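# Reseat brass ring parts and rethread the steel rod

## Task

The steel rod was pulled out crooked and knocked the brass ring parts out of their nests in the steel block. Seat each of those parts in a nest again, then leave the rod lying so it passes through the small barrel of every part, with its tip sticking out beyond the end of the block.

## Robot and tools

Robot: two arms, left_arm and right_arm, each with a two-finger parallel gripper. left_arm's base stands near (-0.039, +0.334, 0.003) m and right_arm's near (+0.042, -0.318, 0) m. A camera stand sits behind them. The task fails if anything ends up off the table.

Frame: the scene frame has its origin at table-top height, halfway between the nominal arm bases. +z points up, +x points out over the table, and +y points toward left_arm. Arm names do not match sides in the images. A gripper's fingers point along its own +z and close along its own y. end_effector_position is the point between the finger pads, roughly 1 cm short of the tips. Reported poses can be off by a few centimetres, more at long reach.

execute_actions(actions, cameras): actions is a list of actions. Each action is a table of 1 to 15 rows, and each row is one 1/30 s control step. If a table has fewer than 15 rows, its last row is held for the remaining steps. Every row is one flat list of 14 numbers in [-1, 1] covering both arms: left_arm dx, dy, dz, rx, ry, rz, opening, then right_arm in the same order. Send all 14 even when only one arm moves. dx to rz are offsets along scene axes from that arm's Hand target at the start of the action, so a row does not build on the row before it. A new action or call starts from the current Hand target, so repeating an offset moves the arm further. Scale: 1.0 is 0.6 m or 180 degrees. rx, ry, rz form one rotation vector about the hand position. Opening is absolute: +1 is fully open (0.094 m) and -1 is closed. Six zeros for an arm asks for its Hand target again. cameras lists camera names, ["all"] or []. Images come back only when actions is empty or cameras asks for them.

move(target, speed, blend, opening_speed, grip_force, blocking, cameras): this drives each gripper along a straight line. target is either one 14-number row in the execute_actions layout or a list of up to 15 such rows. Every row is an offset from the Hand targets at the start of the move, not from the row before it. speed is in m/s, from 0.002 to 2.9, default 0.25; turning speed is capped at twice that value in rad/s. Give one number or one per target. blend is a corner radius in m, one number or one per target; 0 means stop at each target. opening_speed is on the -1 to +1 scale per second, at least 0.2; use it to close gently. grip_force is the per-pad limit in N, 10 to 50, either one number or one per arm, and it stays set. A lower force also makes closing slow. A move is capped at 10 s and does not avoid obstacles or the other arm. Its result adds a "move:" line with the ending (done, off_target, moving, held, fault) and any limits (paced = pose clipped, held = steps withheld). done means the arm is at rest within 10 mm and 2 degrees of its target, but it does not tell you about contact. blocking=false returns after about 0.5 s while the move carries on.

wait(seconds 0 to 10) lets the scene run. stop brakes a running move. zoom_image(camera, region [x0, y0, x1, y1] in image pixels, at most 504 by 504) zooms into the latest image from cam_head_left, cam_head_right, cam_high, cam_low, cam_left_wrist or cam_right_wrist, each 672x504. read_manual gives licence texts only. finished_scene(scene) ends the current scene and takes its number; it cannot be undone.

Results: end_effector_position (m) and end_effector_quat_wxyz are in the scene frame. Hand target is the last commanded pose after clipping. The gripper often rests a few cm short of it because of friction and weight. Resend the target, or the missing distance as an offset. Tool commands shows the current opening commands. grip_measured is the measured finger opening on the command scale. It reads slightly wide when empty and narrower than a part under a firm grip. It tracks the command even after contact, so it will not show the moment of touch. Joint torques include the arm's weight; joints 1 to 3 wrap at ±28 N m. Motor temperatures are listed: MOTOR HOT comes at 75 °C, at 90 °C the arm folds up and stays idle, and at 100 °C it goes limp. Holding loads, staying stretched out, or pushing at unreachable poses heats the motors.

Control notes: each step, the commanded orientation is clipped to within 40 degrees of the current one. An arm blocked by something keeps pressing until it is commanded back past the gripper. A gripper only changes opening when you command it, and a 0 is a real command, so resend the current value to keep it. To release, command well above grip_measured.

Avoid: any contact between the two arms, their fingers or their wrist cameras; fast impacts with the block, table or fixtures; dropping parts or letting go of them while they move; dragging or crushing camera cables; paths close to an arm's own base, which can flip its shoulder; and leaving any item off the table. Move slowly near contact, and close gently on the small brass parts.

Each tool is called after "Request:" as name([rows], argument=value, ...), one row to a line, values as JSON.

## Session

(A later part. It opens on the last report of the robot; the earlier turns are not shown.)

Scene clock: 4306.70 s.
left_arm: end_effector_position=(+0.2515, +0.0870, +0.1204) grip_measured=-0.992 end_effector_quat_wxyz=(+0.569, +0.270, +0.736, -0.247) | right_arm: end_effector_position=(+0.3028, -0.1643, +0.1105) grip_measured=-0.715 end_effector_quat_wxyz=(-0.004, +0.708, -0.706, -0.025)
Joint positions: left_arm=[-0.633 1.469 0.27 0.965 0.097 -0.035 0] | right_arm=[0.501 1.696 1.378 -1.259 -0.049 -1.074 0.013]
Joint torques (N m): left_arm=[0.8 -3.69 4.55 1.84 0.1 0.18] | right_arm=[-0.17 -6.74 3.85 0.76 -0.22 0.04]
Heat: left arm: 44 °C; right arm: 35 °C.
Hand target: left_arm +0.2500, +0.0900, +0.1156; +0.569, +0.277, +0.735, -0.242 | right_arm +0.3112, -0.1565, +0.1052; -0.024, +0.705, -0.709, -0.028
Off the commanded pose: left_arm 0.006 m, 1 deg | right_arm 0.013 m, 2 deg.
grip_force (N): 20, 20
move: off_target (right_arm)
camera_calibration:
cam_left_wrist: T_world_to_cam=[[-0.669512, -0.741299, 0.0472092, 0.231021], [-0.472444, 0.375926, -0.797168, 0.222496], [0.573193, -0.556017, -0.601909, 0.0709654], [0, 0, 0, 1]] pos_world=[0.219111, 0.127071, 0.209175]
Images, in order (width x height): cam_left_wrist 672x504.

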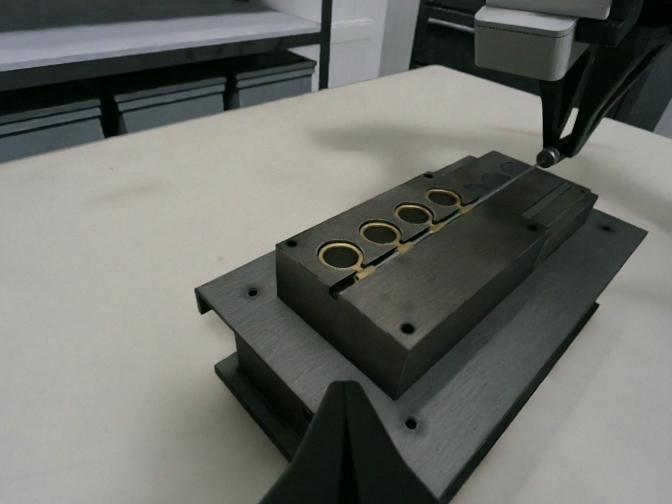

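Request:
move(target=[0,0,0,0,0,0,-1,0,0,0,0.004,0,0,-0.88], speed=0.02, cameras=["cam_left_wrist"])

Request:
zoom_image(camera="cam_left_wrist", region=[345, 240, 395, 285])

Request:
zoom_image(camera="cam_left_wrist", region=[425, 190, 485, 238])

Scene clock: 4311.10 s.
left_arm: end_effector_position=(+0.2515, +0.0870, +0.1204) grip_measured=-0.992 end_effector_quat_wxyz=(+0.569, +0.270, +0.736, -0.247) | right_arm: end_effector_position=(+0.3028, -0.1627, +0.1083) grip_measured=-0.715 end_effector_quat_wxyz=(-0.007, +0.707, -0.706, -0.030)
Joint positions: left_arm=[-0.633 1.469 0.27 0.965 0.097 -0.035 0] | right_arm=[0.499 1.696 1.368 -1.247 -0.061 -1.076 0.013]
Joint torques (N m): left_arm=[0.76 -3.69 4.56 1.83 0.11 0.18] | right_arm=[-0.51 -7.13 4 0.72 -0.2 0.01]
Heat: left arm: 45 °C; right arm: 35 °C.
Hand target: left_arm +0.2500, +0.0900, +0.1156; +0.569, +0.277, +0.735, -0.242 | right_arm +0.3112, -0.1565, +0.1053; -0.028, +0.704, -0.708, -0.033
Off the commanded pose: left_arm 0.006 m, 1 deg | right_arm 0.011 m, 2 deg.
grip_force (N): 20, 20
move: off_target (right_arm)
camera_calibration:
cam_left_wrist: T_world_to_cam=[[-0.669512, -0.741299, 0.0472092, 0.231021], [-0.472444, 0.375926, -0.797168, 0.222496], [0.573193, -0.556017, -0.601909, 0.0709654], [0, 0, 0, 1]] pos_world=[0.219111, 0.127071, 0.209175]
Images, in order (width x height): cam_left_wrist 672x504.

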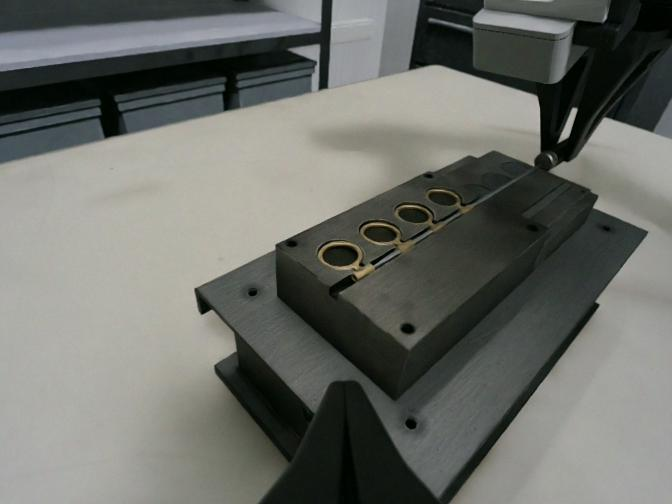

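Scaled by 10.080.

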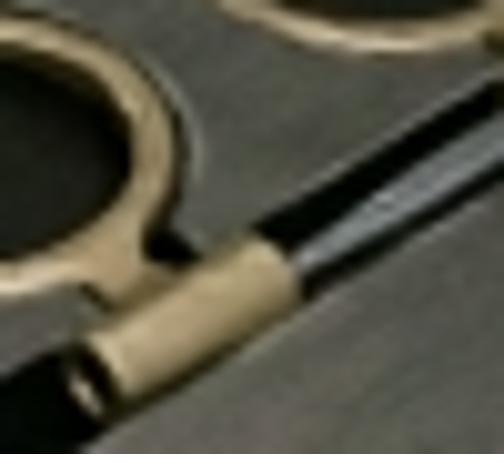

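Scaled by 8.400.

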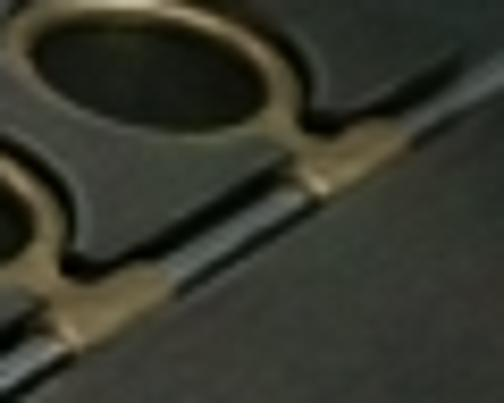

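Request:
move(target=[0,0,0,0,0,0,-1,0,-0.008,0.010,0,0,0,-0.88], speed=0.02)

Scene clock: 4319.80 s.
left_arm: end_effector_position=(+0.2515, +0.0870, +0.1204) grip_measured=-0.992 end_effector_quat_wxyz=(+0.569, +0.270, +0.736, -0.247) | right_arm: end_effector_position=(+0.3031, -0.1631, +0.1085) grip_measured=-0.715 end_effector_quat_wxyz=(-0.010, +0.708, -0.706, -0.037)
Joint positions: left_arm=[-0.633 1.469 0.27 0.965 0.097 -0.035 0] | right_arm=[0.489 1.696 1.368 -1.247 -0.076 -1.087 0.013]
Joint torques (N m): left_arm=[0.83 -3.71 4.56 1.85 0.1 0.2] | right_arm=[-0.88 -7.9 4.81 0.51 -0.1 -0.02]
Heat: left arm: 45 °C; right arm: 34 °C.
Hand target: left_arm +0.2500, +0.0900, +0.1156; +0.569, +0.277, +0.735, -0.242 | right_arm +0.3112, -0.1613, +0.1113; -0.028, +0.704, -0.708, -0.033
Off the commanded pose: left_arm 0.006 m, 1 deg | right_arm 0.009 m, 2 deg.
grip_force (N): 20, 20
move: done

Request:
wait(seconds=0.1, cameras=["cam_left_wrist"])

Request:
zoom_image(camera="cam_left_wrist", region=[345, 240, 395, 285])

Request:
zoom_image(camera="cam_left_wrist", region=[425, 190, 485, 238])

Request:
zoom_image(camera="cam_left_wrist", region=[500, 130, 580, 190])

Scene clock: 4326.33 s.
left_arm: end_effector_position=(+0.2515, +0.0870, +0.1204) grip_measured=-0.992 end_effector_quat_wxyz=(+0.569, +0.270, +0.736, -0.247) | right_arm: end_effector_position=(+0.3031, -0.1631, +0.1085) grip_measured=-0.715 end_effector_quat_wxyz=(-0.010, +0.708, -0.706, -0.037)
Joint positions: left_arm=[-0.633 1.469 0.27 0.965 0.097 -0.035 0] | right_arm=[0.489 1.696 1.368 -1.247 -0.076 -1.087 0.013]
Joint torques (N m): left_arm=[0.83 -3.63 4.6 1.84 0.11 0.18] | right_arm=[-0.88 -7.9 4.81 0.52 -0.1 -0.01]
Heat: left arm: 45 °C; right arm: 34 °C.
Hand target: left_arm +0.2500, +0.0900, +0.1156; +0.569, +0.277, +0.735, -0.242 | right_arm +0.3112, -0.1613, +0.1113; -0.028, +0.704, -0.708, -0.033
Tool commands: left_gripper/opening=-1.0 right_gripper/opening=-0.88
Off the commanded pose: left_arm 0.006 m, 1 deg | right_arm 0.009 m, 2 deg.
grip_force (N): 20, 20
wait: 0.10 s; at rest from the start
camera_calibration:
cam_left_wrist: T_world_to_cam=[[-0.669512, -0.741299, 0.0472092, 0.231021], [-0.472444, 0.375926, -0.797168, 0.222496], [0.573193, -0.556017, -0.601909, 0.0709654], [0, 0, 0, 1]] pos_world=[0.219111, 0.127071, 0.209175]
Images, in order (width x height): cam_left_wrist 672x504.

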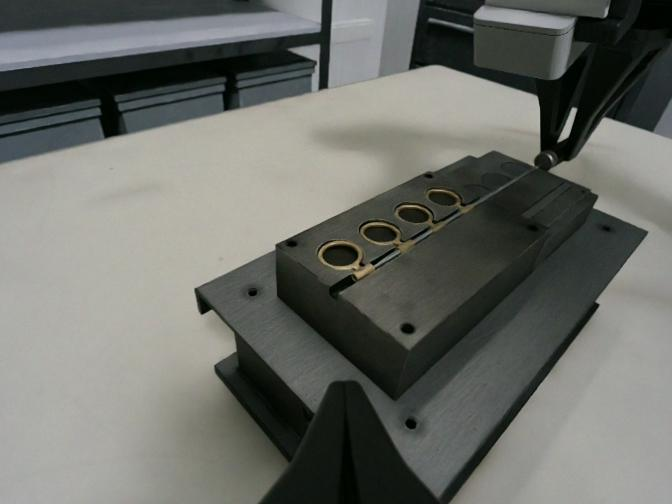

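Scaled by 10.080.

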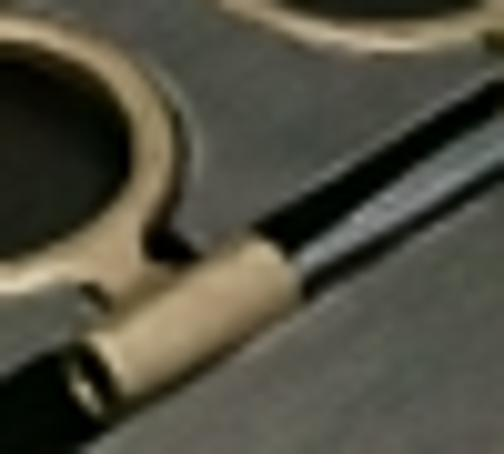

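Scaled by 8.400.

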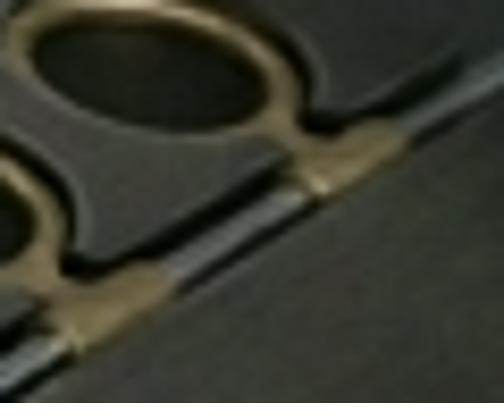

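Scaled by 6.300.

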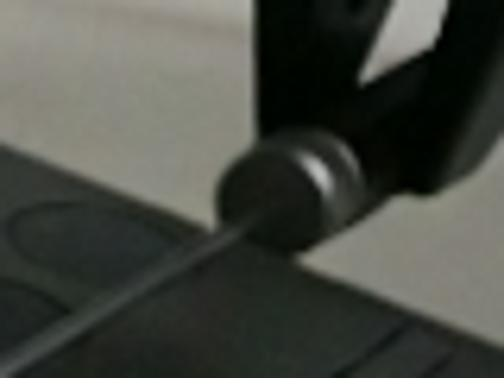

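Request:
move(target=[0,0,0,0,0,0,-1,0,-0.007,0.006,0,0,0,-0.88], speed=0.02, cameras=["cam_left_wrist"])

Request:
zoom_image(camera="cam_left_wrist", region=[345, 240, 395, 285])

Request:
zoom_image(camera="cam_left_wrist", region=[425, 190, 485, 238])

Request:
zoom_image(camera="cam_left_wrist", region=[500, 130, 580, 190])

Scene clock: 4348.33 s.
left_arm: end_effector_position=(+0.2515, +0.0870, +0.1204) grip_measured=-0.992 end_effector_quat_wxyz=(+0.569, +0.270, +0.736, -0.247) | right_arm: end_effector_position=(+0.3037, -0.1638, +0.1086) grip_measured=-0.715 end_effector_quat_wxyz=(-0.011, +0.708, -0.705, -0.041)
Joint positions: left_arm=[-0.633 1.469 0.27 0.965 0.097 -0.035 0] | right_arm=[0.48 1.696 1.368 -1.247 -0.086 -1.098 0.013]
Joint torques (N m): left_arm=[0.79 -3.71 4.49 1.86 0.1 0.19] | right_arm=[-1.17 -8.55 5.14 0.39 -0.02 -0.04]
Heat: left arm: 45 °C; right arm: 34 °C.
Hand target: left_arm +0.2500, +0.0900, +0.1156; +0.569, +0.277, +0.735, -0.242 | right_arm +0.3112, -0.1656, +0.1149; -0.028, +0.704, -0.708, -0.033
Off the commanded pose: left_arm 0.006 m, 1 deg | right_arm 0.010 m, 2 deg.
grip_force (N): 20, 20
move: done
camera_calibration:
cam_left_wrist: T_world_to_cam=[[-0.669512, -0.741299, 0.0472092, 0.231021], [-0.472444, 0.375926, -0.797168, 0.222496], [0.573193, -0.556017, -0.601909, 0.0709654], [0, 0, 0, 1]] pos_world=[0.219111, 0.127071, 0.209175]
Images, in order (width x height): cam_left_wrist 672x504.

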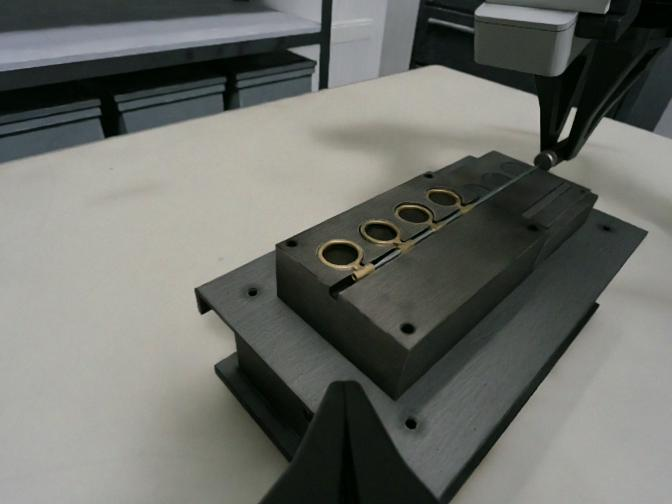

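Scaled by 10.080.

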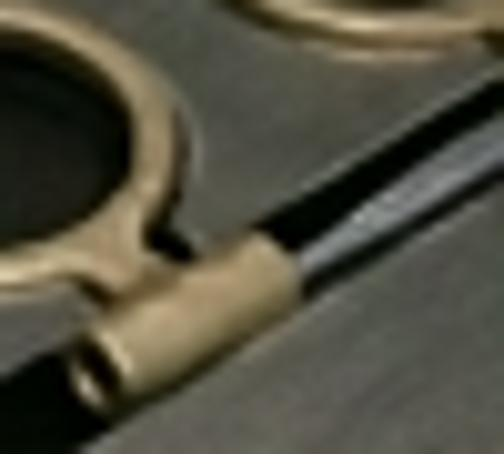

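Scaled by 8.400.

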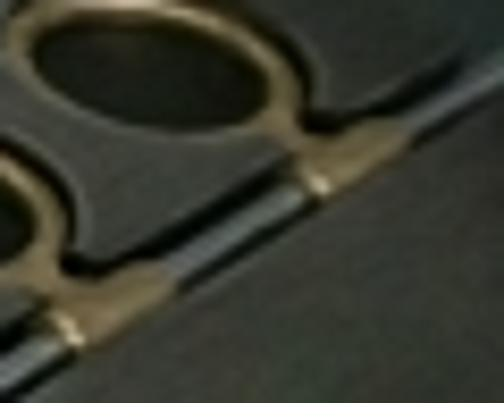

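Scaled by 6.300.

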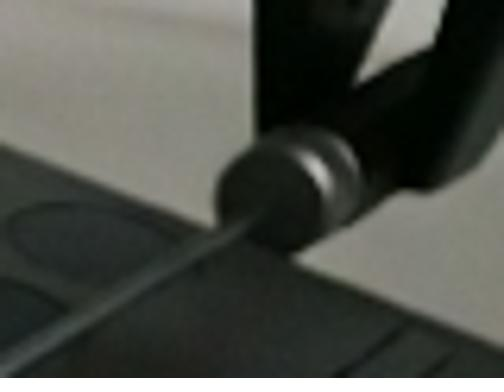

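Request:
move(target=[0,0,0,0,0,0,-1,-0.003,0,0.006,-0.006,0,0,-0.88], speed=0.02, cameras=["cam_left_wrist"])

Request:
zoom_image(camera="cam_left_wrist", region=[345, 240, 395, 285])

Request:
zoom_image(camera="cam_left_wrist", region=[425, 190, 485, 238])

Request:
zoom_image(camera="cam_left_wrist", region=[500, 130, 580, 190])

Scene clock: 4363.07 s.
left_arm: end_effector_position=(+0.2515, +0.0870, +0.1204) grip_measured=-0.992 end_effector_quat_wxyz=(+0.569, +0.270, +0.736, -0.247) | right_arm: end_effector_position=(+0.3034, -0.1653, +0.1085) grip_measured=-0.715 end_effector_quat_wxyz=(-0.009, +0.708, -0.705, -0.038)
Joint positions: left_arm=[-0.633 1.469 0.27 0.965 0.097 -0.035 0] | right_arm=[0.48 1.696 1.368 -1.25 -0.079 -1.098 0.013]
Joint torques (N m): left_arm=[0.81 -3.7 4.52 1.85 0.11 0.2] | right_arm=[-0.02 -8.5 6.32 0.21 0.07 0.11]
Heat: left arm: 45 °C; right arm: 34 °C.
Hand target: left_arm +0.2500, +0.0900, +0.1156; +0.569, +0.277, +0.735, -0.242 | right_arm +0.3094, -0.1655, +0.1185; -0.022, +0.705, -0.709, -0.026
Off the commanded pose: left_arm 0.006 m, 1 deg | right_arm 0.012 m, 2 deg.
grip_force (N): 20, 20
move: off_target (right_arm)
camera_calibration:
cam_left_wrist: T_world_to_cam=[[-0.669512, -0.741299, 0.0472092, 0.231021], [-0.472444, 0.375926, -0.797168, 0.222496], [0.573193, -0.556017, -0.601909, 0.0709654], [0, 0, 0, 1]] pos_world=[0.219111, 0.127071, 0.209175]
Images, in order (width x height): cam_left_wrist 672x504.

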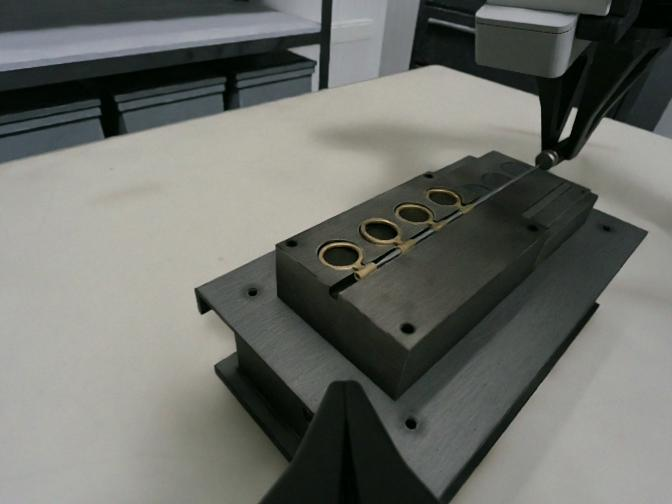

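Scaled by 10.080.

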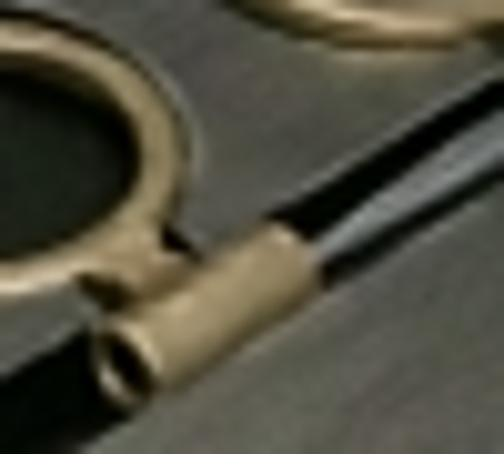

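Scaled by 8.400.

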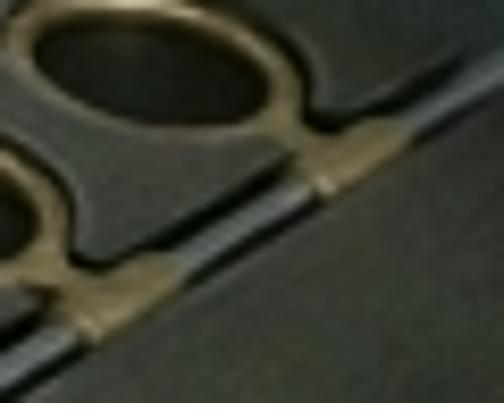

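Scaled by 6.300.

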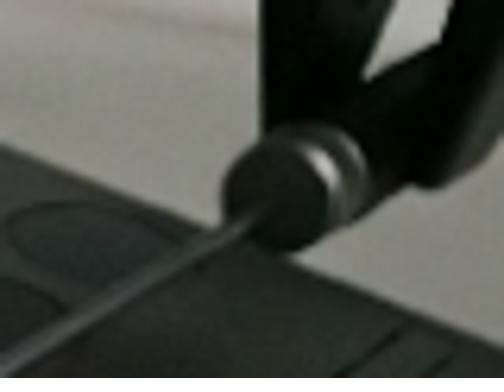

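Request:
move(target=[0,0,0,0,0,0,-1,0,0.004,0.003,-0.004,0,0,-0.88], speed=0.02)

Scene clock: 4372.13 s.
left_arm: end_effector_position=(+0.2515, +0.0870, +0.1204) grip_measured=-0.992 end_effector_quat_wxyz=(+0.569, +0.270, +0.736, -0.247) | right_arm: end_effector_position=(+0.3029, -0.1653, +0.1114) grip_measured=-0.715 end_effector_quat_wxyz=(-0.004, +0.708, -0.706, -0.030)
Joint positions: left_arm=[-0.633 1.469 0.27 0.965 0.097 -0.035 0] | right_arm=[0.492 1.696 1.381 -1.265 -0.06 -1.085 0.013]
Joint torques (N m): left_arm=[0.77 -3.71 4.55 1.86 0.1 0.19] | right_arm=[0.1 -7.79 6.78 0.22 0.03 0.08]
Heat: left arm: 45 °C; right arm: 34 °C.
Hand target: left_arm +0.2500, +0.0900, +0.1156; +0.569, +0.277, +0.735, -0.242 | right_arm +0.3094, -0.1632, +0.1202; -0.017, +0.705, -0.709, -0.022
Off the commanded pose: left_arm 0.006 m, 1 deg | right_arm 0.011 m, 2 deg.
grip_force (N): 20, 20
move: off_target (right_arm)

Request:
wait(seconds=0.1, cameras=["cam_left_wrist"])

Request:
zoom_image(camera="cam_left_wrist", region=[345, 240, 395, 285])

Request:
zoom_image(camera="cam_left_wrist", region=[425, 190, 485, 238])

Request:
zoom_image(camera="cam_left_wrist", region=[500, 130, 580, 190])

Scene clock: 4376.17 s.
left_arm: end_effector_position=(+0.2515, +0.0870, +0.1204) grip_measured=-0.992 end_effector_quat_wxyz=(+0.569, +0.270, +0.736, -0.247) | right_arm: end_effector_position=(+0.3029, -0.1654, +0.1114) grip_measured=-0.715 end_effector_quat_wxyz=(-0.004, +0.708, -0.706, -0.030)
Joint positions: left_arm=[-0.633 1.469 0.27 0.965 0.097 -0.035 0] | right_arm=[0.492 1.696 1.381 -1.265 -0.059 -1.085 0.013]
Joint torques (N m): left_arm=[0.77 -3.71 4.51 1.83 0.09 0.19] | right_arm=[0.1 -7.77 6.76 0.22 0.02 0.1]
Heat: left arm: 45 °C; right arm: 34 °C.
Hand target: left_arm +0.2500, +0.0900, +0.1156; +0.569, +0.277, +0.735, -0.242 | right_arm +0.3094, -0.1632, +0.1202; -0.017, +0.705, -0.709, -0.021
Tool commands: left_gripper/opening=-1.0 right_gripper/opening=-0.88
Off the commanded pose: left_arm 0.006 m, 1 deg | right_arm 0.011 m, 2 deg.
grip_force (N): 20, 20
wait: 0.10 s; at rest from the start
camera_calibration:
cam_left_wrist: T_world_to_cam=[[-0.669512, -0.741299, 0.0472092, 0.231021], [-0.472444, 0.375926, -0.797168, 0.222496], [0.573193, -0.556017, -0.601909, 0.0709654], [0, 0, 0, 1]] pos_world=[0.219111, 0.127071, 0.209175]
Images, in order (width x height): cam_left_wrist 672x504.

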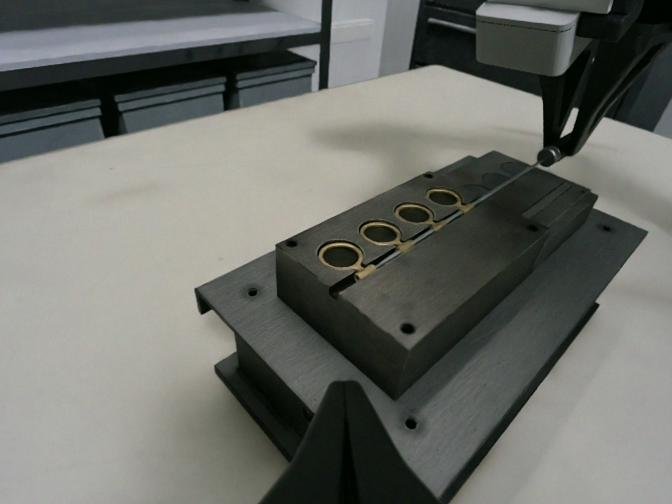

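Scaled by 10.080.

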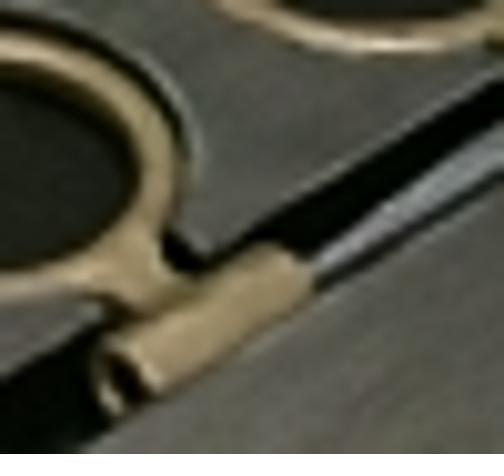

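Scaled by 8.400.

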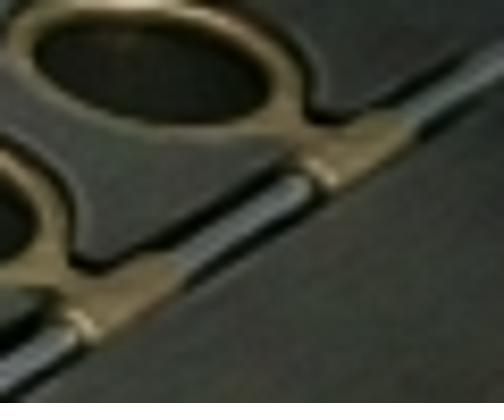

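Scaled by 6.300.

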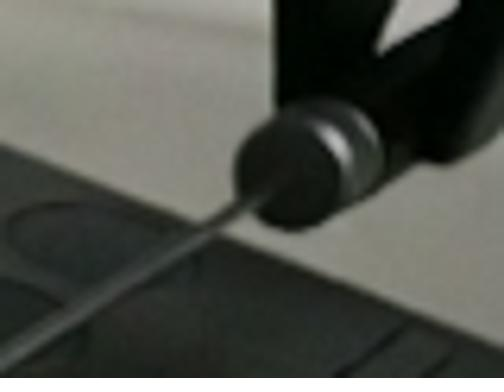

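Request:
move(target=[0,0,0,0,0,0,-1,0,0.012,0,0,0,0,-0.88], speed=0.02, cameras=["cam_left_wrist"])

Request:
zoom_image(camera="cam_left_wrist", region=[345, 240, 395, 285])

Request:
zoom_image(camera="cam_left_wrist", region=[500, 130, 580, 190])

Scene clock: 4386.80 s.
left_arm: end_effector_position=(+0.2515, +0.0870, +0.1204) grip_measured=-0.992 end_effector_quat_wxyz=(+0.569, +0.270, +0.736, -0.247) | right_arm: end_effector_position=(+0.3022, -0.1629, +0.1147) grip_measured=-0.715 end_effector_quat_wxyz=(-0.002, +0.708, -0.706, -0.022)
Joint positions: left_arm=[-0.633 1.469 0.27 0.965 0.097 -0.035 0] | right_arm=[0.51 1.696 1.394 -1.276 -0.043 -1.066 0.013]
Joint torques (N m): left_arm=[0.79 -3.71 4.56 1.84 0.1 0.19] | right_arm=[0.28 -6.8 6.82 0.32 -0.12 0.11]
Heat: left arm: 45 °C; right arm: 35 °C.
Hand target: left_arm +0.2500, +0.0900, +0.1156; +0.569, +0.277, +0.735, -0.242 | right_arm +0.3094, -0.1559, +0.1203; -0.017, +0.705, -0.709, -0.021
Off the commanded pose: left_arm 0.006 m, 1 deg | right_arm 0.011 m, 2 deg.
grip_force (N): 20, 20
move: off_target (right_arm)
camera_calibration:
cam_left_wrist: T_world_to_cam=[[-0.669512, -0.741299, 0.0472092, 0.231021], [-0.472444, 0.375926, -0.797168, 0.222496], [0.573193, -0.556017, -0.601909, 0.0709654], [0, 0, 0, 1]] pos_world=[0.219111, 0.127071, 0.209175]
Images, in order (width x height): cam_left_wrist 672x504.

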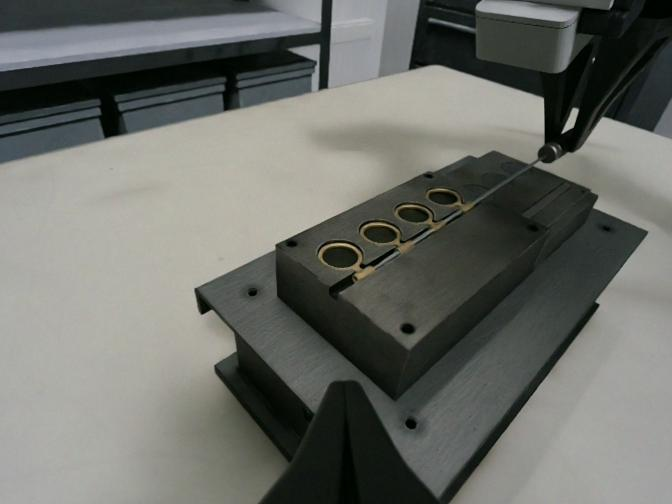

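Scaled by 10.080.

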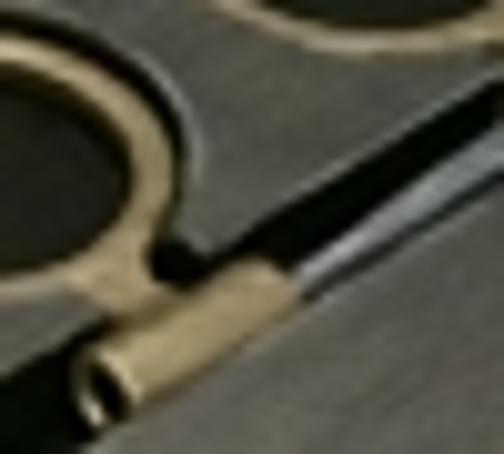

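Scaled by 6.300.

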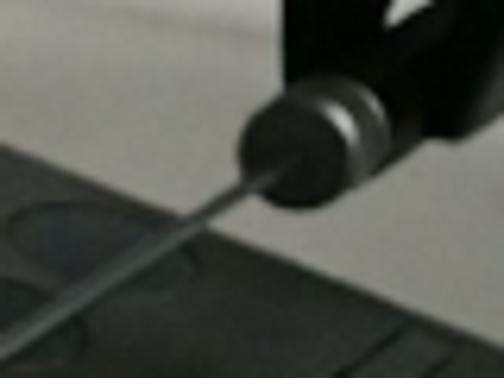

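Request:
move(target=[0,0,0,0,0,0,-1,0,-0.003,-0.004,0.004,0,0,-0.88], speed=0.02, cameras=["cam_left_wrist"])

Request:
zoom_image(camera="cam_left_wrist", region=[345, 240, 395, 285])

Request:
zoom_image(camera="cam_left_wrist", region=[425, 190, 485, 238])

Scene clock: 4407.13 s.
left_arm: end_effector_position=(+0.2515, +0.0870, +0.1204) grip_measured=-0.992 end_effector_quat_wxyz=(+0.569, +0.270, +0.736, -0.247) | right_arm: end_effector_position=(+0.3025, -0.1634, +0.1147) grip_measured=-0.715 end_effector_quat_wxyz=(-0.002, +0.707, -0.707, -0.022)
Joint positions: left_arm=[-0.633 1.469 0.27 0.965 0.097 -0.035 0] | right_arm=[0.508 1.696 1.394 -1.276 -0.043 -1.066 0.013]
Joint torques (N m): left_arm=[0.81 -3.67 4.55 1.84 0.11 0.19] | right_arm=[-0.57 -7.42 5.46 0.46 -0.22 -0.01]
Heat: left arm: 45 °C; right arm: 37 °C.
Hand target: left_arm +0.2500, +0.0900, +0.1156; +0.569, +0.277, +0.735, -0.242 | right_arm +0.3094, -0.1578, +0.1179; -0.022, +0.705, -0.709, -0.026
Off the commanded pose: left_arm 0.006 m, 1 deg | right_arm 0.009 m, 2 deg.
grip_force (N): 20, 20
move: done
camera_calibration:
cam_left_wrist: T_world_to_cam=[[-0.669512, -0.741299, 0.0472092, 0.231021], [-0.472444, 0.375926, -0.797168, 0.222496], [0.573193, -0.556017, -0.601909, 0.0709654], [0, 0, 0, 1]] pos_world=[0.219111, 0.127071, 0.209175]
Images, in order (width x height): cam_left_wrist 672x504.

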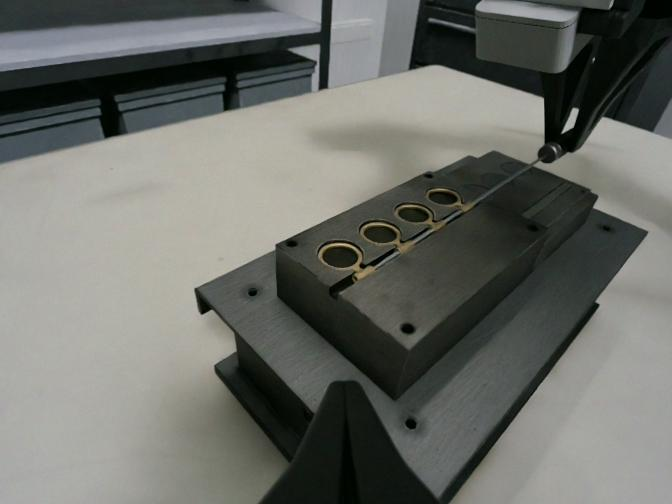

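Scaled by 10.080.

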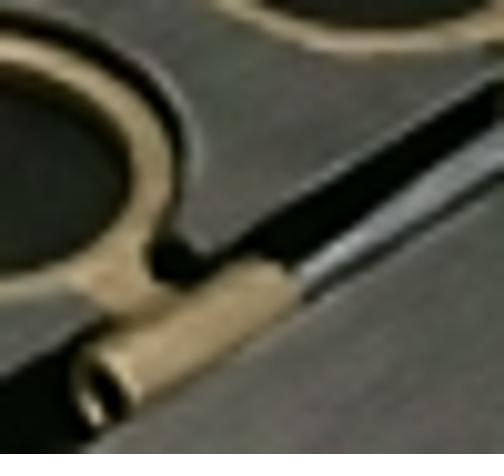

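Scaled by 8.400.

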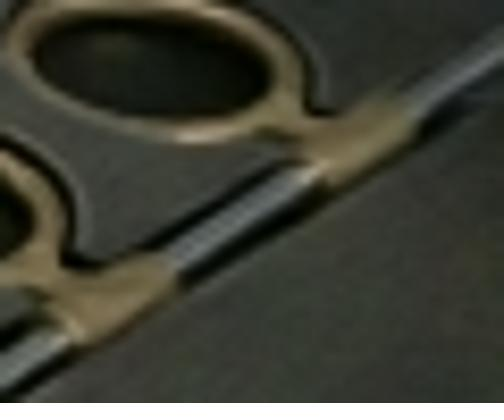

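Request:
move(target=[0,0,0,0,0,0,-1,0,0,-0.014,0,0,0,-0.88], speed=0.02)

Scene clock: 4415.50 s.
left_arm: end_effector_position=(+0.2515, +0.0870, +0.1204) grip_measured=-0.992 end_effector_quat_wxyz=(+0.569, +0.270, +0.736, -0.247) | right_arm: end_effector_position=(+0.3026, -0.1629, +0.1121) grip_measured=-0.715 end_effector_quat_wxyz=(-0.004, +0.707, -0.706, -0.022)
Joint positions: left_arm=[-0.633 1.469 0.27 0.965 0.097 -0.035 0] | right_arm=[0.508 1.696 1.384 -1.264 -0.045 -1.066 0.013]
Joint torques (N m): left_arm=[0.79 -3.73 4.55 1.85 0.12 0.18] | right_arm=[-0.55 -7.23 4.04 0.63 -0.21 0]
Heat: left arm: 45 °C; right arm: 37 °C.
Hand target: left_arm +0.2500, +0.0900, +0.1156; +0.569, +0.277, +0.735, -0.242 | right_arm +0.3094, -0.1577, +0.1095; -0.022, +0.705, -0.709, -0.026
Off the commanded pose: left_arm 0.006 m, 1 deg | right_arm 0.009 m, 2 deg.
grip_force (N): 20, 20
move: done

Request:
wait(seconds=0.1, cameras=["cam_left_wrist"])

Request:
zoom_image(camera="cam_left_wrist", region=[345, 240, 395, 285])

Request:
zoom_image(camera="cam_left_wrist", region=[425, 190, 485, 238])

Request:
zoom_image(camera="cam_left_wrist", region=[500, 130, 580, 190])

Scene clock: 4421.10 s.
left_arm: end_effector_position=(+0.2515, +0.0870, +0.1204) grip_measured=-0.992 end_effector_quat_wxyz=(+0.569, +0.270, +0.736, -0.247) | right_arm: end_effector_position=(+0.3026, -0.1629, +0.1121) grip_measured=-0.715 end_effector_quat_wxyz=(-0.004, +0.707, -0.706, -0.022)
Joint positions: left_arm=[-0.633 1.469 0.27 0.965 0.097 -0.035 0] | right_arm=[0.508 1.696 1.384 -1.264 -0.045 -1.066 0.013]
Joint torques (N m): left_arm=[0.81 -3.71 4.56 1.84 0.12 0.19] | right_arm=[-0.57 -7.21 4.04 0.64 -0.2 0]
Heat: left arm: 45 °C; right arm: 36 °C.
Hand target: left_arm +0.2500, +0.0900, +0.1156; +0.569, +0.277, +0.735, -0.242 | right_arm +0.3094, -0.1577, +0.1095; -0.022, +0.705, -0.709, -0.026
Tool commands: left_gripper/opening=-1.0 right_gripper/opening=-0.88
Off the commanded pose: left_arm 0.006 m, 1 deg | right_arm 0.009 m, 2 deg.
grip_force (N): 20, 20
wait: 0.10 s; at rest from the start
camera_calibration:
cam_left_wrist: T_world_to_cam=[[-0.669512, -0.741299, 0.0472092, 0.231021], [-0.472444, 0.375926, -0.797168, 0.222496], [0.573193, -0.556017, -0.601909, 0.0709654], [0, 0, 0, 1]] pos_world=[0.219111, 0.127071, 0.209175]
Images, in order (width x height): cam_left_wrist 672x504.

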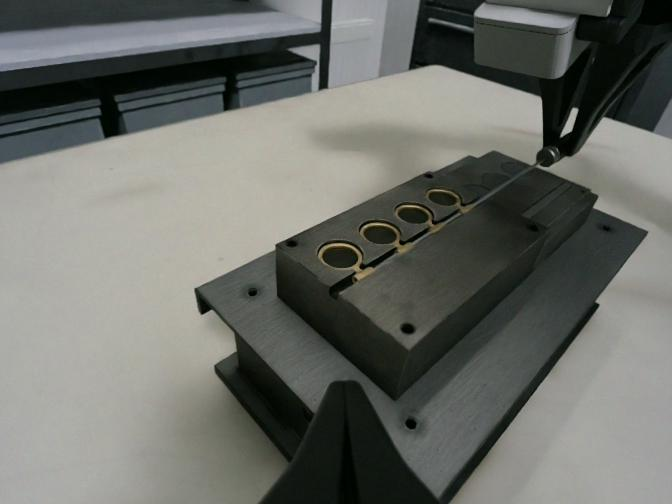

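Scaled by 10.080.

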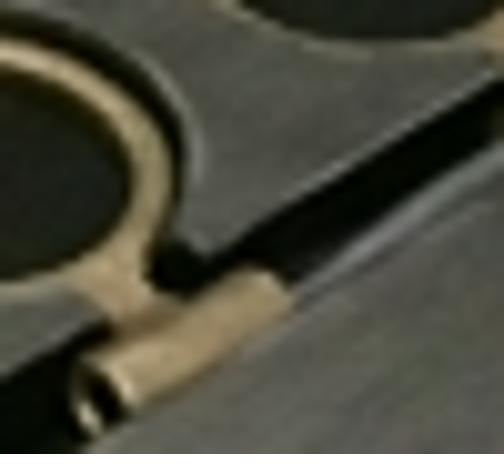

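Scaled by 8.400.

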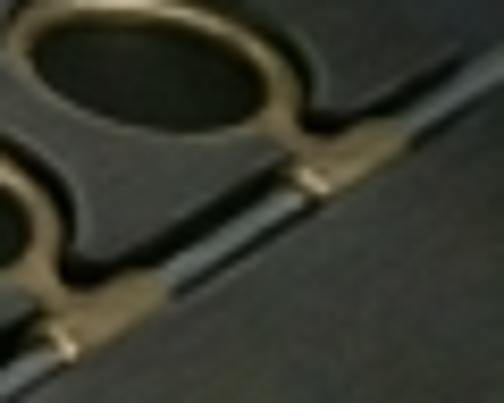

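Scaled by 6.300.

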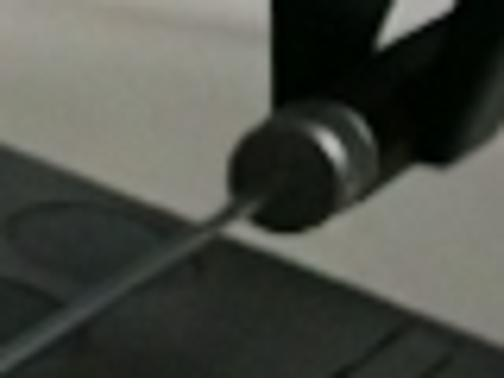

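Request:
move(target=[0,0,0,0,0,0,-1,0,-0.003,0.002,0.004,0,0,-0.88], speed=0.02, cameras=["cam_left_wrist"])

Request:
zoom_image(camera="cam_left_wrist", region=[345, 240, 395, 285])

Request:
zoom_image(camera="cam_left_wrist", region=[425, 190, 485, 238])

Request:
zoom_image(camera="cam_left_wrist", region=[500, 130, 580, 190])

Scene clock: 4430.37 s.
left_arm: end_effector_position=(+0.2515, +0.0870, +0.1204) grip_measured=-0.992 end_effector_quat_wxyz=(+0.569, +0.270, +0.736, -0.247) | right_arm: end_effector_position=(+0.3028, -0.1631, +0.1108) grip_measured=-0.715 end_effector_quat_wxyz=(-0.006, +0.708, -0.706, -0.030)
Joint positions: left_arm=[-0.633 1.469 0.27 0.965 0.097 -0.035 0] | right_arm=[0.498 1.696 1.378 -1.258 -0.06 -1.077 0.013]
Joint torques (N m): left_arm=[0.81 -3.69 4.52 1.86 0.12 0.18] | right_arm=[-0.69 -7.87 4.03 0.61 -0.17 0.01]
Heat: left arm: 45 °C; right arm: 35 °C.
Hand target: left_arm +0.2500, +0.0900, +0.1156; +0.569, +0.277, +0.735, -0.242 | right_arm +0.3095, -0.1595, +0.1107; -0.026, +0.705, -0.709, -0.030
Off the commanded pose: left_arm 0.006 m, 1 deg | right_arm 0.008 m, 2 deg.
grip_force (N): 20, 20
move: done
camera_calibration:
cam_left_wrist: T_world_to_cam=[[-0.669512, -0.741299, 0.0472092, 0.231021], [-0.472444, 0.375926, -0.797168, 0.222496], [0.573193, -0.556017, -0.601909, 0.0709654], [0, 0, 0, 1]] pos_world=[0.219111, 0.127071, 0.209175]
Images, in order (width x height): cam_left_wrist 672x504.

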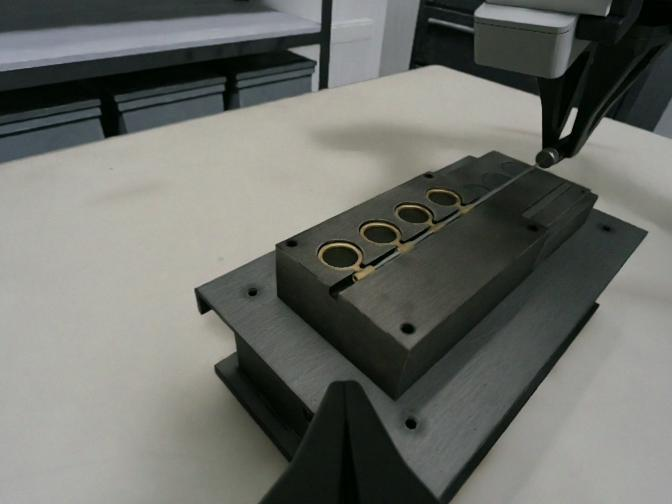

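Scaled by 10.080.

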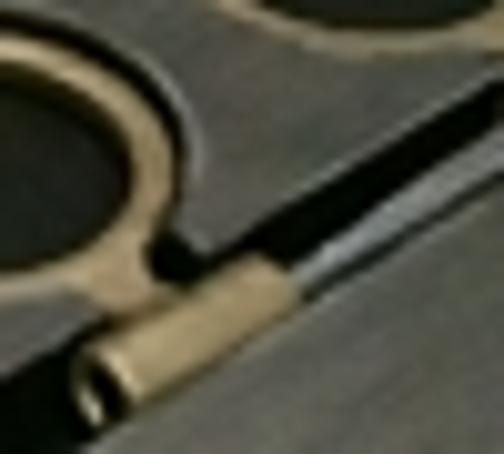

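Scaled by 8.400.

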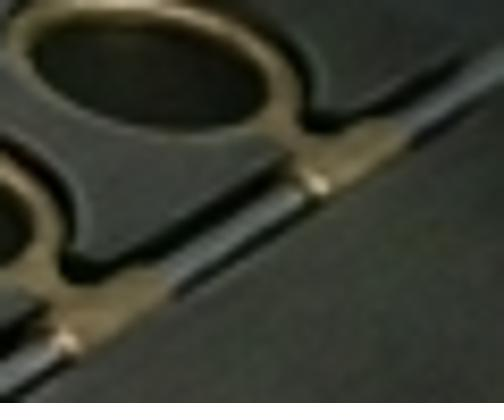

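Scaled by 6.300.

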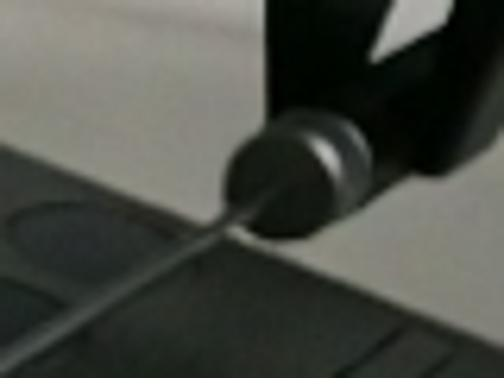

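Request:
move([
  [0,0,0.08,0,0,0,-1,0,0,0,0,0,0,-0.88],
  [-0.0165,-0.09,0.0667,0.1694,0.398,0.194,-1,0,0,0,0,0,0,-0.88],
], speed=[0.2,0.15], blend=[0.02,0], cameras=["cam_left_wrist"])

Request:
zoom_image(camera="cam_left_wrist", region=[280, 180, 420, 285])

Scene clock: 4456.43 s.
left_arm: end_effector_position=(+0.2349, +0.0383, +0.1549) grip_measured=-0.992 end_effector_quat_wxyz=(+0.001, +0.008, +1.000, +0.000) | right_arm: end_effector_position=(+0.3028, -0.1631, +0.1108) grip_measured=-0.715 end_effector_quat_wxyz=(-0.006, +0.708, -0.706, -0.030)
Joint positions: left_arm=[-0.799 2.119 2.111 -1.561 -0.002 -0.811 0] | right_arm=[0.498 1.696 1.378 -1.258 -0.06 -1.077 0.013]
Joint torques (N m): left_arm=[0.69 -9.31 9.54 0.14 0.03 -0.14] | right_arm=[-0.72 -7.87 4.04 0.61 -0.17 -0.01]
Heat: left arm: 44 °C; right arm: 34 °C.
Hand target: left_arm +0.2401, +0.0360, +0.1556; +0.000, +0.000, +1.000, +0.000 | right_arm +0.3095, -0.1595, +0.1107; -0.026, +0.705, -0.709, -0.030
Off the commanded pose: left_arm 0.006 m, 1 deg | right_arm 0.008 m, 2 deg.
joint sent to its limit (left arm) — joint 4 (wrist pitch), lower limit. The joint targets still meet the commanded pose.
grip_force (N): 20, 20
move: done
camera_calibration:
cam_left_wrist: T_world_to_cam=[[-0.0223609, -0.999636, -0.0150816, 0.0496457], [-0.916775, 0.0144855, 0.39914, 0.193464], [-0.398777, 0.0227516, -0.916766, 0.329148], [0, 0, 0, 1]] pos_world=[0.30973, 0.0393366, 0.225281]
Images, in order (width x height): cam_left_wrist 672x504.

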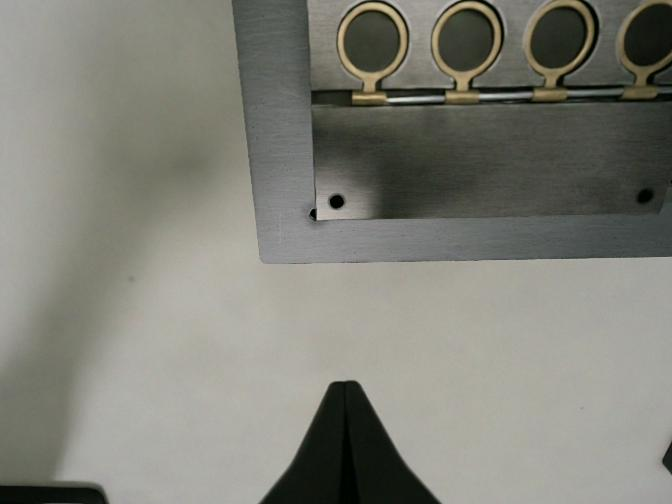

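Scaled by 3.600.

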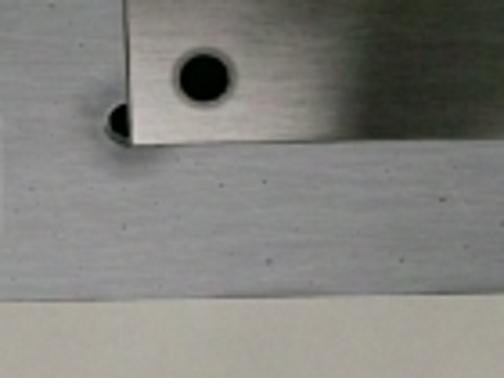

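Request:
zoom_image(camera="cam_left_wrist", region=[345, 75, 415, 115])

Request:
zoom_image(camera="cam_left_wrist", region=[330, 0, 510, 120])

Request:
zoom_image(camera="cam_left_wrist", region=[430, 75, 500, 115])

Request:
zoom_image(camera="cam_left_wrist", region=[520, 70, 672, 115])

Scaled by 7.200.

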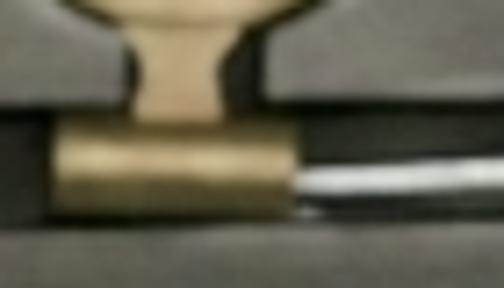

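Scaled by 2.800.

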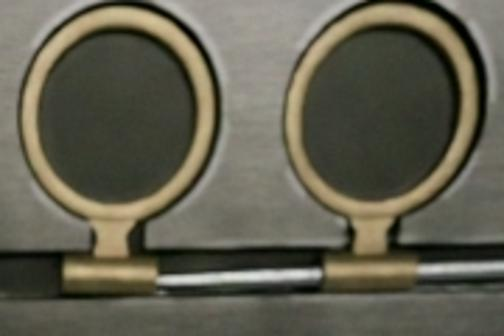

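Scaled by 7.200.

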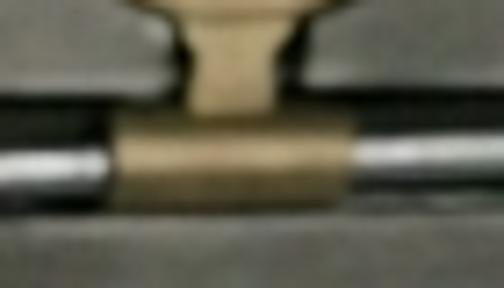

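Scaled by 3.316.

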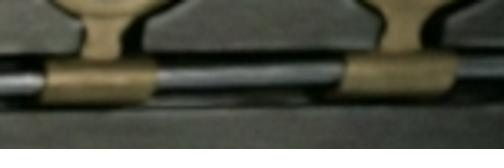

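Request:
move(target=[0,0,0,0,0,0,-1,-0.001,-0.004,0,0,0,-0.003,-0.88], speed=0.02, cameras=["cam_left_wrist"])

Request:
zoom_image(camera="cam_left_wrist", region=[345, 75, 415, 115])

Request:
zoom_image(camera="cam_left_wrist", region=[430, 75, 500, 115])

Scene clock: 4500.90 s.
left_arm: end_effector_position=(+0.2347, +0.0386, +0.1549) grip_measured=-0.992 end_effector_quat_wxyz=(+0.001, +0.008, +1.000, +0.000) | right_arm: end_effector_position=(+0.3022, -0.1640, +0.1092) grip_measured=-0.715 end_effector_quat_wxyz=(-0.006, +0.705, -0.708, -0.034)
Joint positions: left_arm=[-0.799 2.119 2.111 -1.563 -0.002 -0.811 0] | right_arm=[0.492 1.696 1.372 -1.255 -0.067 -1.077 0.013]
Joint torques (N m): left_arm=[0.62 -9.28 9.54 0.14 0.03 -0.14] | right_arm=[-0.7 -8.4 3.96 0.58 -0.11 0.03]
Heat: left arm: 39 °C; right arm: 34 °C.
Hand target: left_arm +0.2401, +0.0359, +0.1556; +0.001, +0.000, +1.000, +0.000 | right_arm +0.3088, -0.1619, +0.1107; -0.026, +0.701, -0.712, -0.030
Off the commanded pose: left_arm 0.006 m, 1 deg | right_arm 0.007 m, 2 deg.
joint sent to its limit (left arm) — joint 4 (wrist pitch), lower limit. The joint targets still meet the commanded pose.
grip_force (N): 20, 20
move: done
camera_calibration:
cam_left_wrist: T_world_to_cam=[[-0.0219865, -0.999628, -0.0161218, 0.0499535], [-0.916375, 0.0137028, 0.400086, 0.193016], [-0.399716, 0.0235701, -0.916336, 0.329135], [0, 0, 0, 1]] pos_world=[0.309534, 0.0395323, 0.22518]
Images, in order (width x height): cam_left_wrist 672x504.

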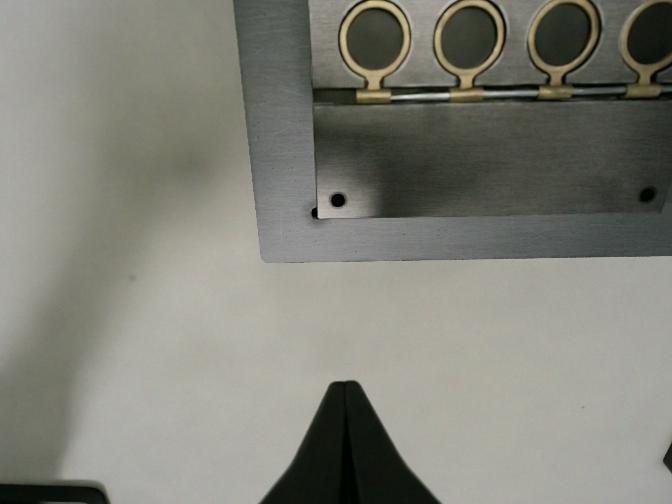

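Scaled by 7.200.

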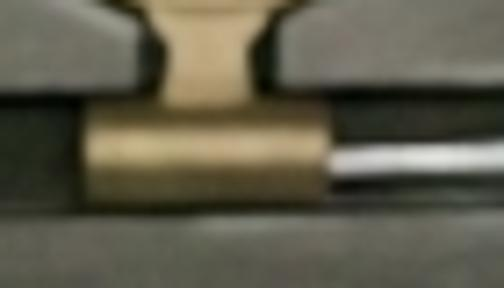

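Scaled by 7.200.

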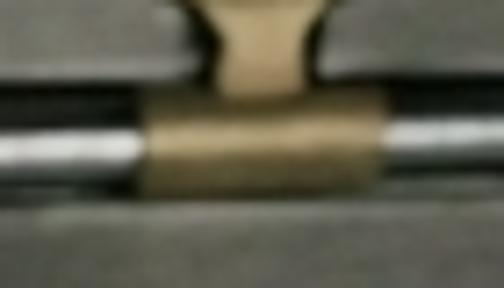

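Request:
move(target=[0,0,0,0,0,0,-1,0.005,0,0.006,0,0,0,-0.88], speed=0.02, cameras=["cam_left_wrist"])

Request:
zoom_image(camera="cam_left_wrist", region=[345, 75, 415, 115])

Scene clock: 4514.80 s.
left_arm: end_effector_position=(+0.2347, +0.0386, +0.1549) grip_measured=-0.992 end_effector_quat_wxyz=(+0.001, +0.008, +1.000, +0.000) | right_arm: end_effector_position=(+0.3025, -0.1644, +0.1092) grip_measured=-0.715 end_effector_quat_wxyz=(-0.006, +0.705, -0.708, -0.035)
Joint positions: left_arm=[-0.799 2.119 2.111 -1.563 -0.002 -0.811 0] | right_arm=[0.489 1.696 1.372 -1.255 -0.07 -1.08 0.013]
Joint torques (N m): left_arm=[0.7 -9.31 9.57 0.15 0.02 -0.14] | right_arm=[-0.84 -7.76 5.63 0.45 -0.09 0.01]
Heat: left arm: 38 °C; right arm: 34 °C.
Hand target: left_arm +0.2401, +0.0359, +0.1556; +0.001, +0.000, +1.000, +0.000 | right_arm +0.3118, -0.1620, +0.1143; -0.026, +0.701, -0.712, -0.030
Off the commanded pose: left_arm 0.006 m, 1 deg | right_arm 0.011 m, 2 deg.
joint sent to its limit (left arm) — joint 4 (wrist pitch), lower limit. The joint targets still meet the commanded pose.
grip_force (N): 20, 20
move: off_target (right_arm)
camera_calibration:
cam_left_wrist: T_world_to_cam=[[-0.0219865, -0.999628, -0.0161218, 0.0499535], [-0.916375, 0.0137028, 0.400086, 0.193016], [-0.399716, 0.0235701, -0.916336, 0.329135], [0, 0, 0, 1]] pos_world=[0.309534, 0.0395323, 0.22518]
Images, in order (width x height): cam_left_wrist 672x504.

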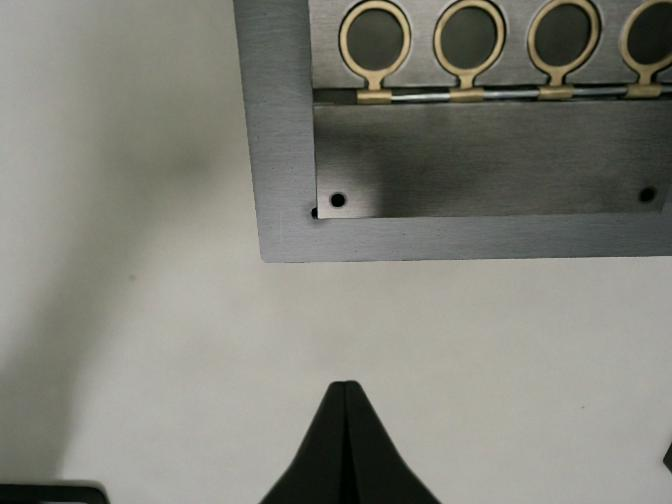

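Scaled by 7.200.

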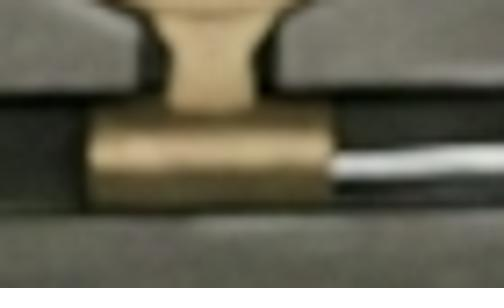

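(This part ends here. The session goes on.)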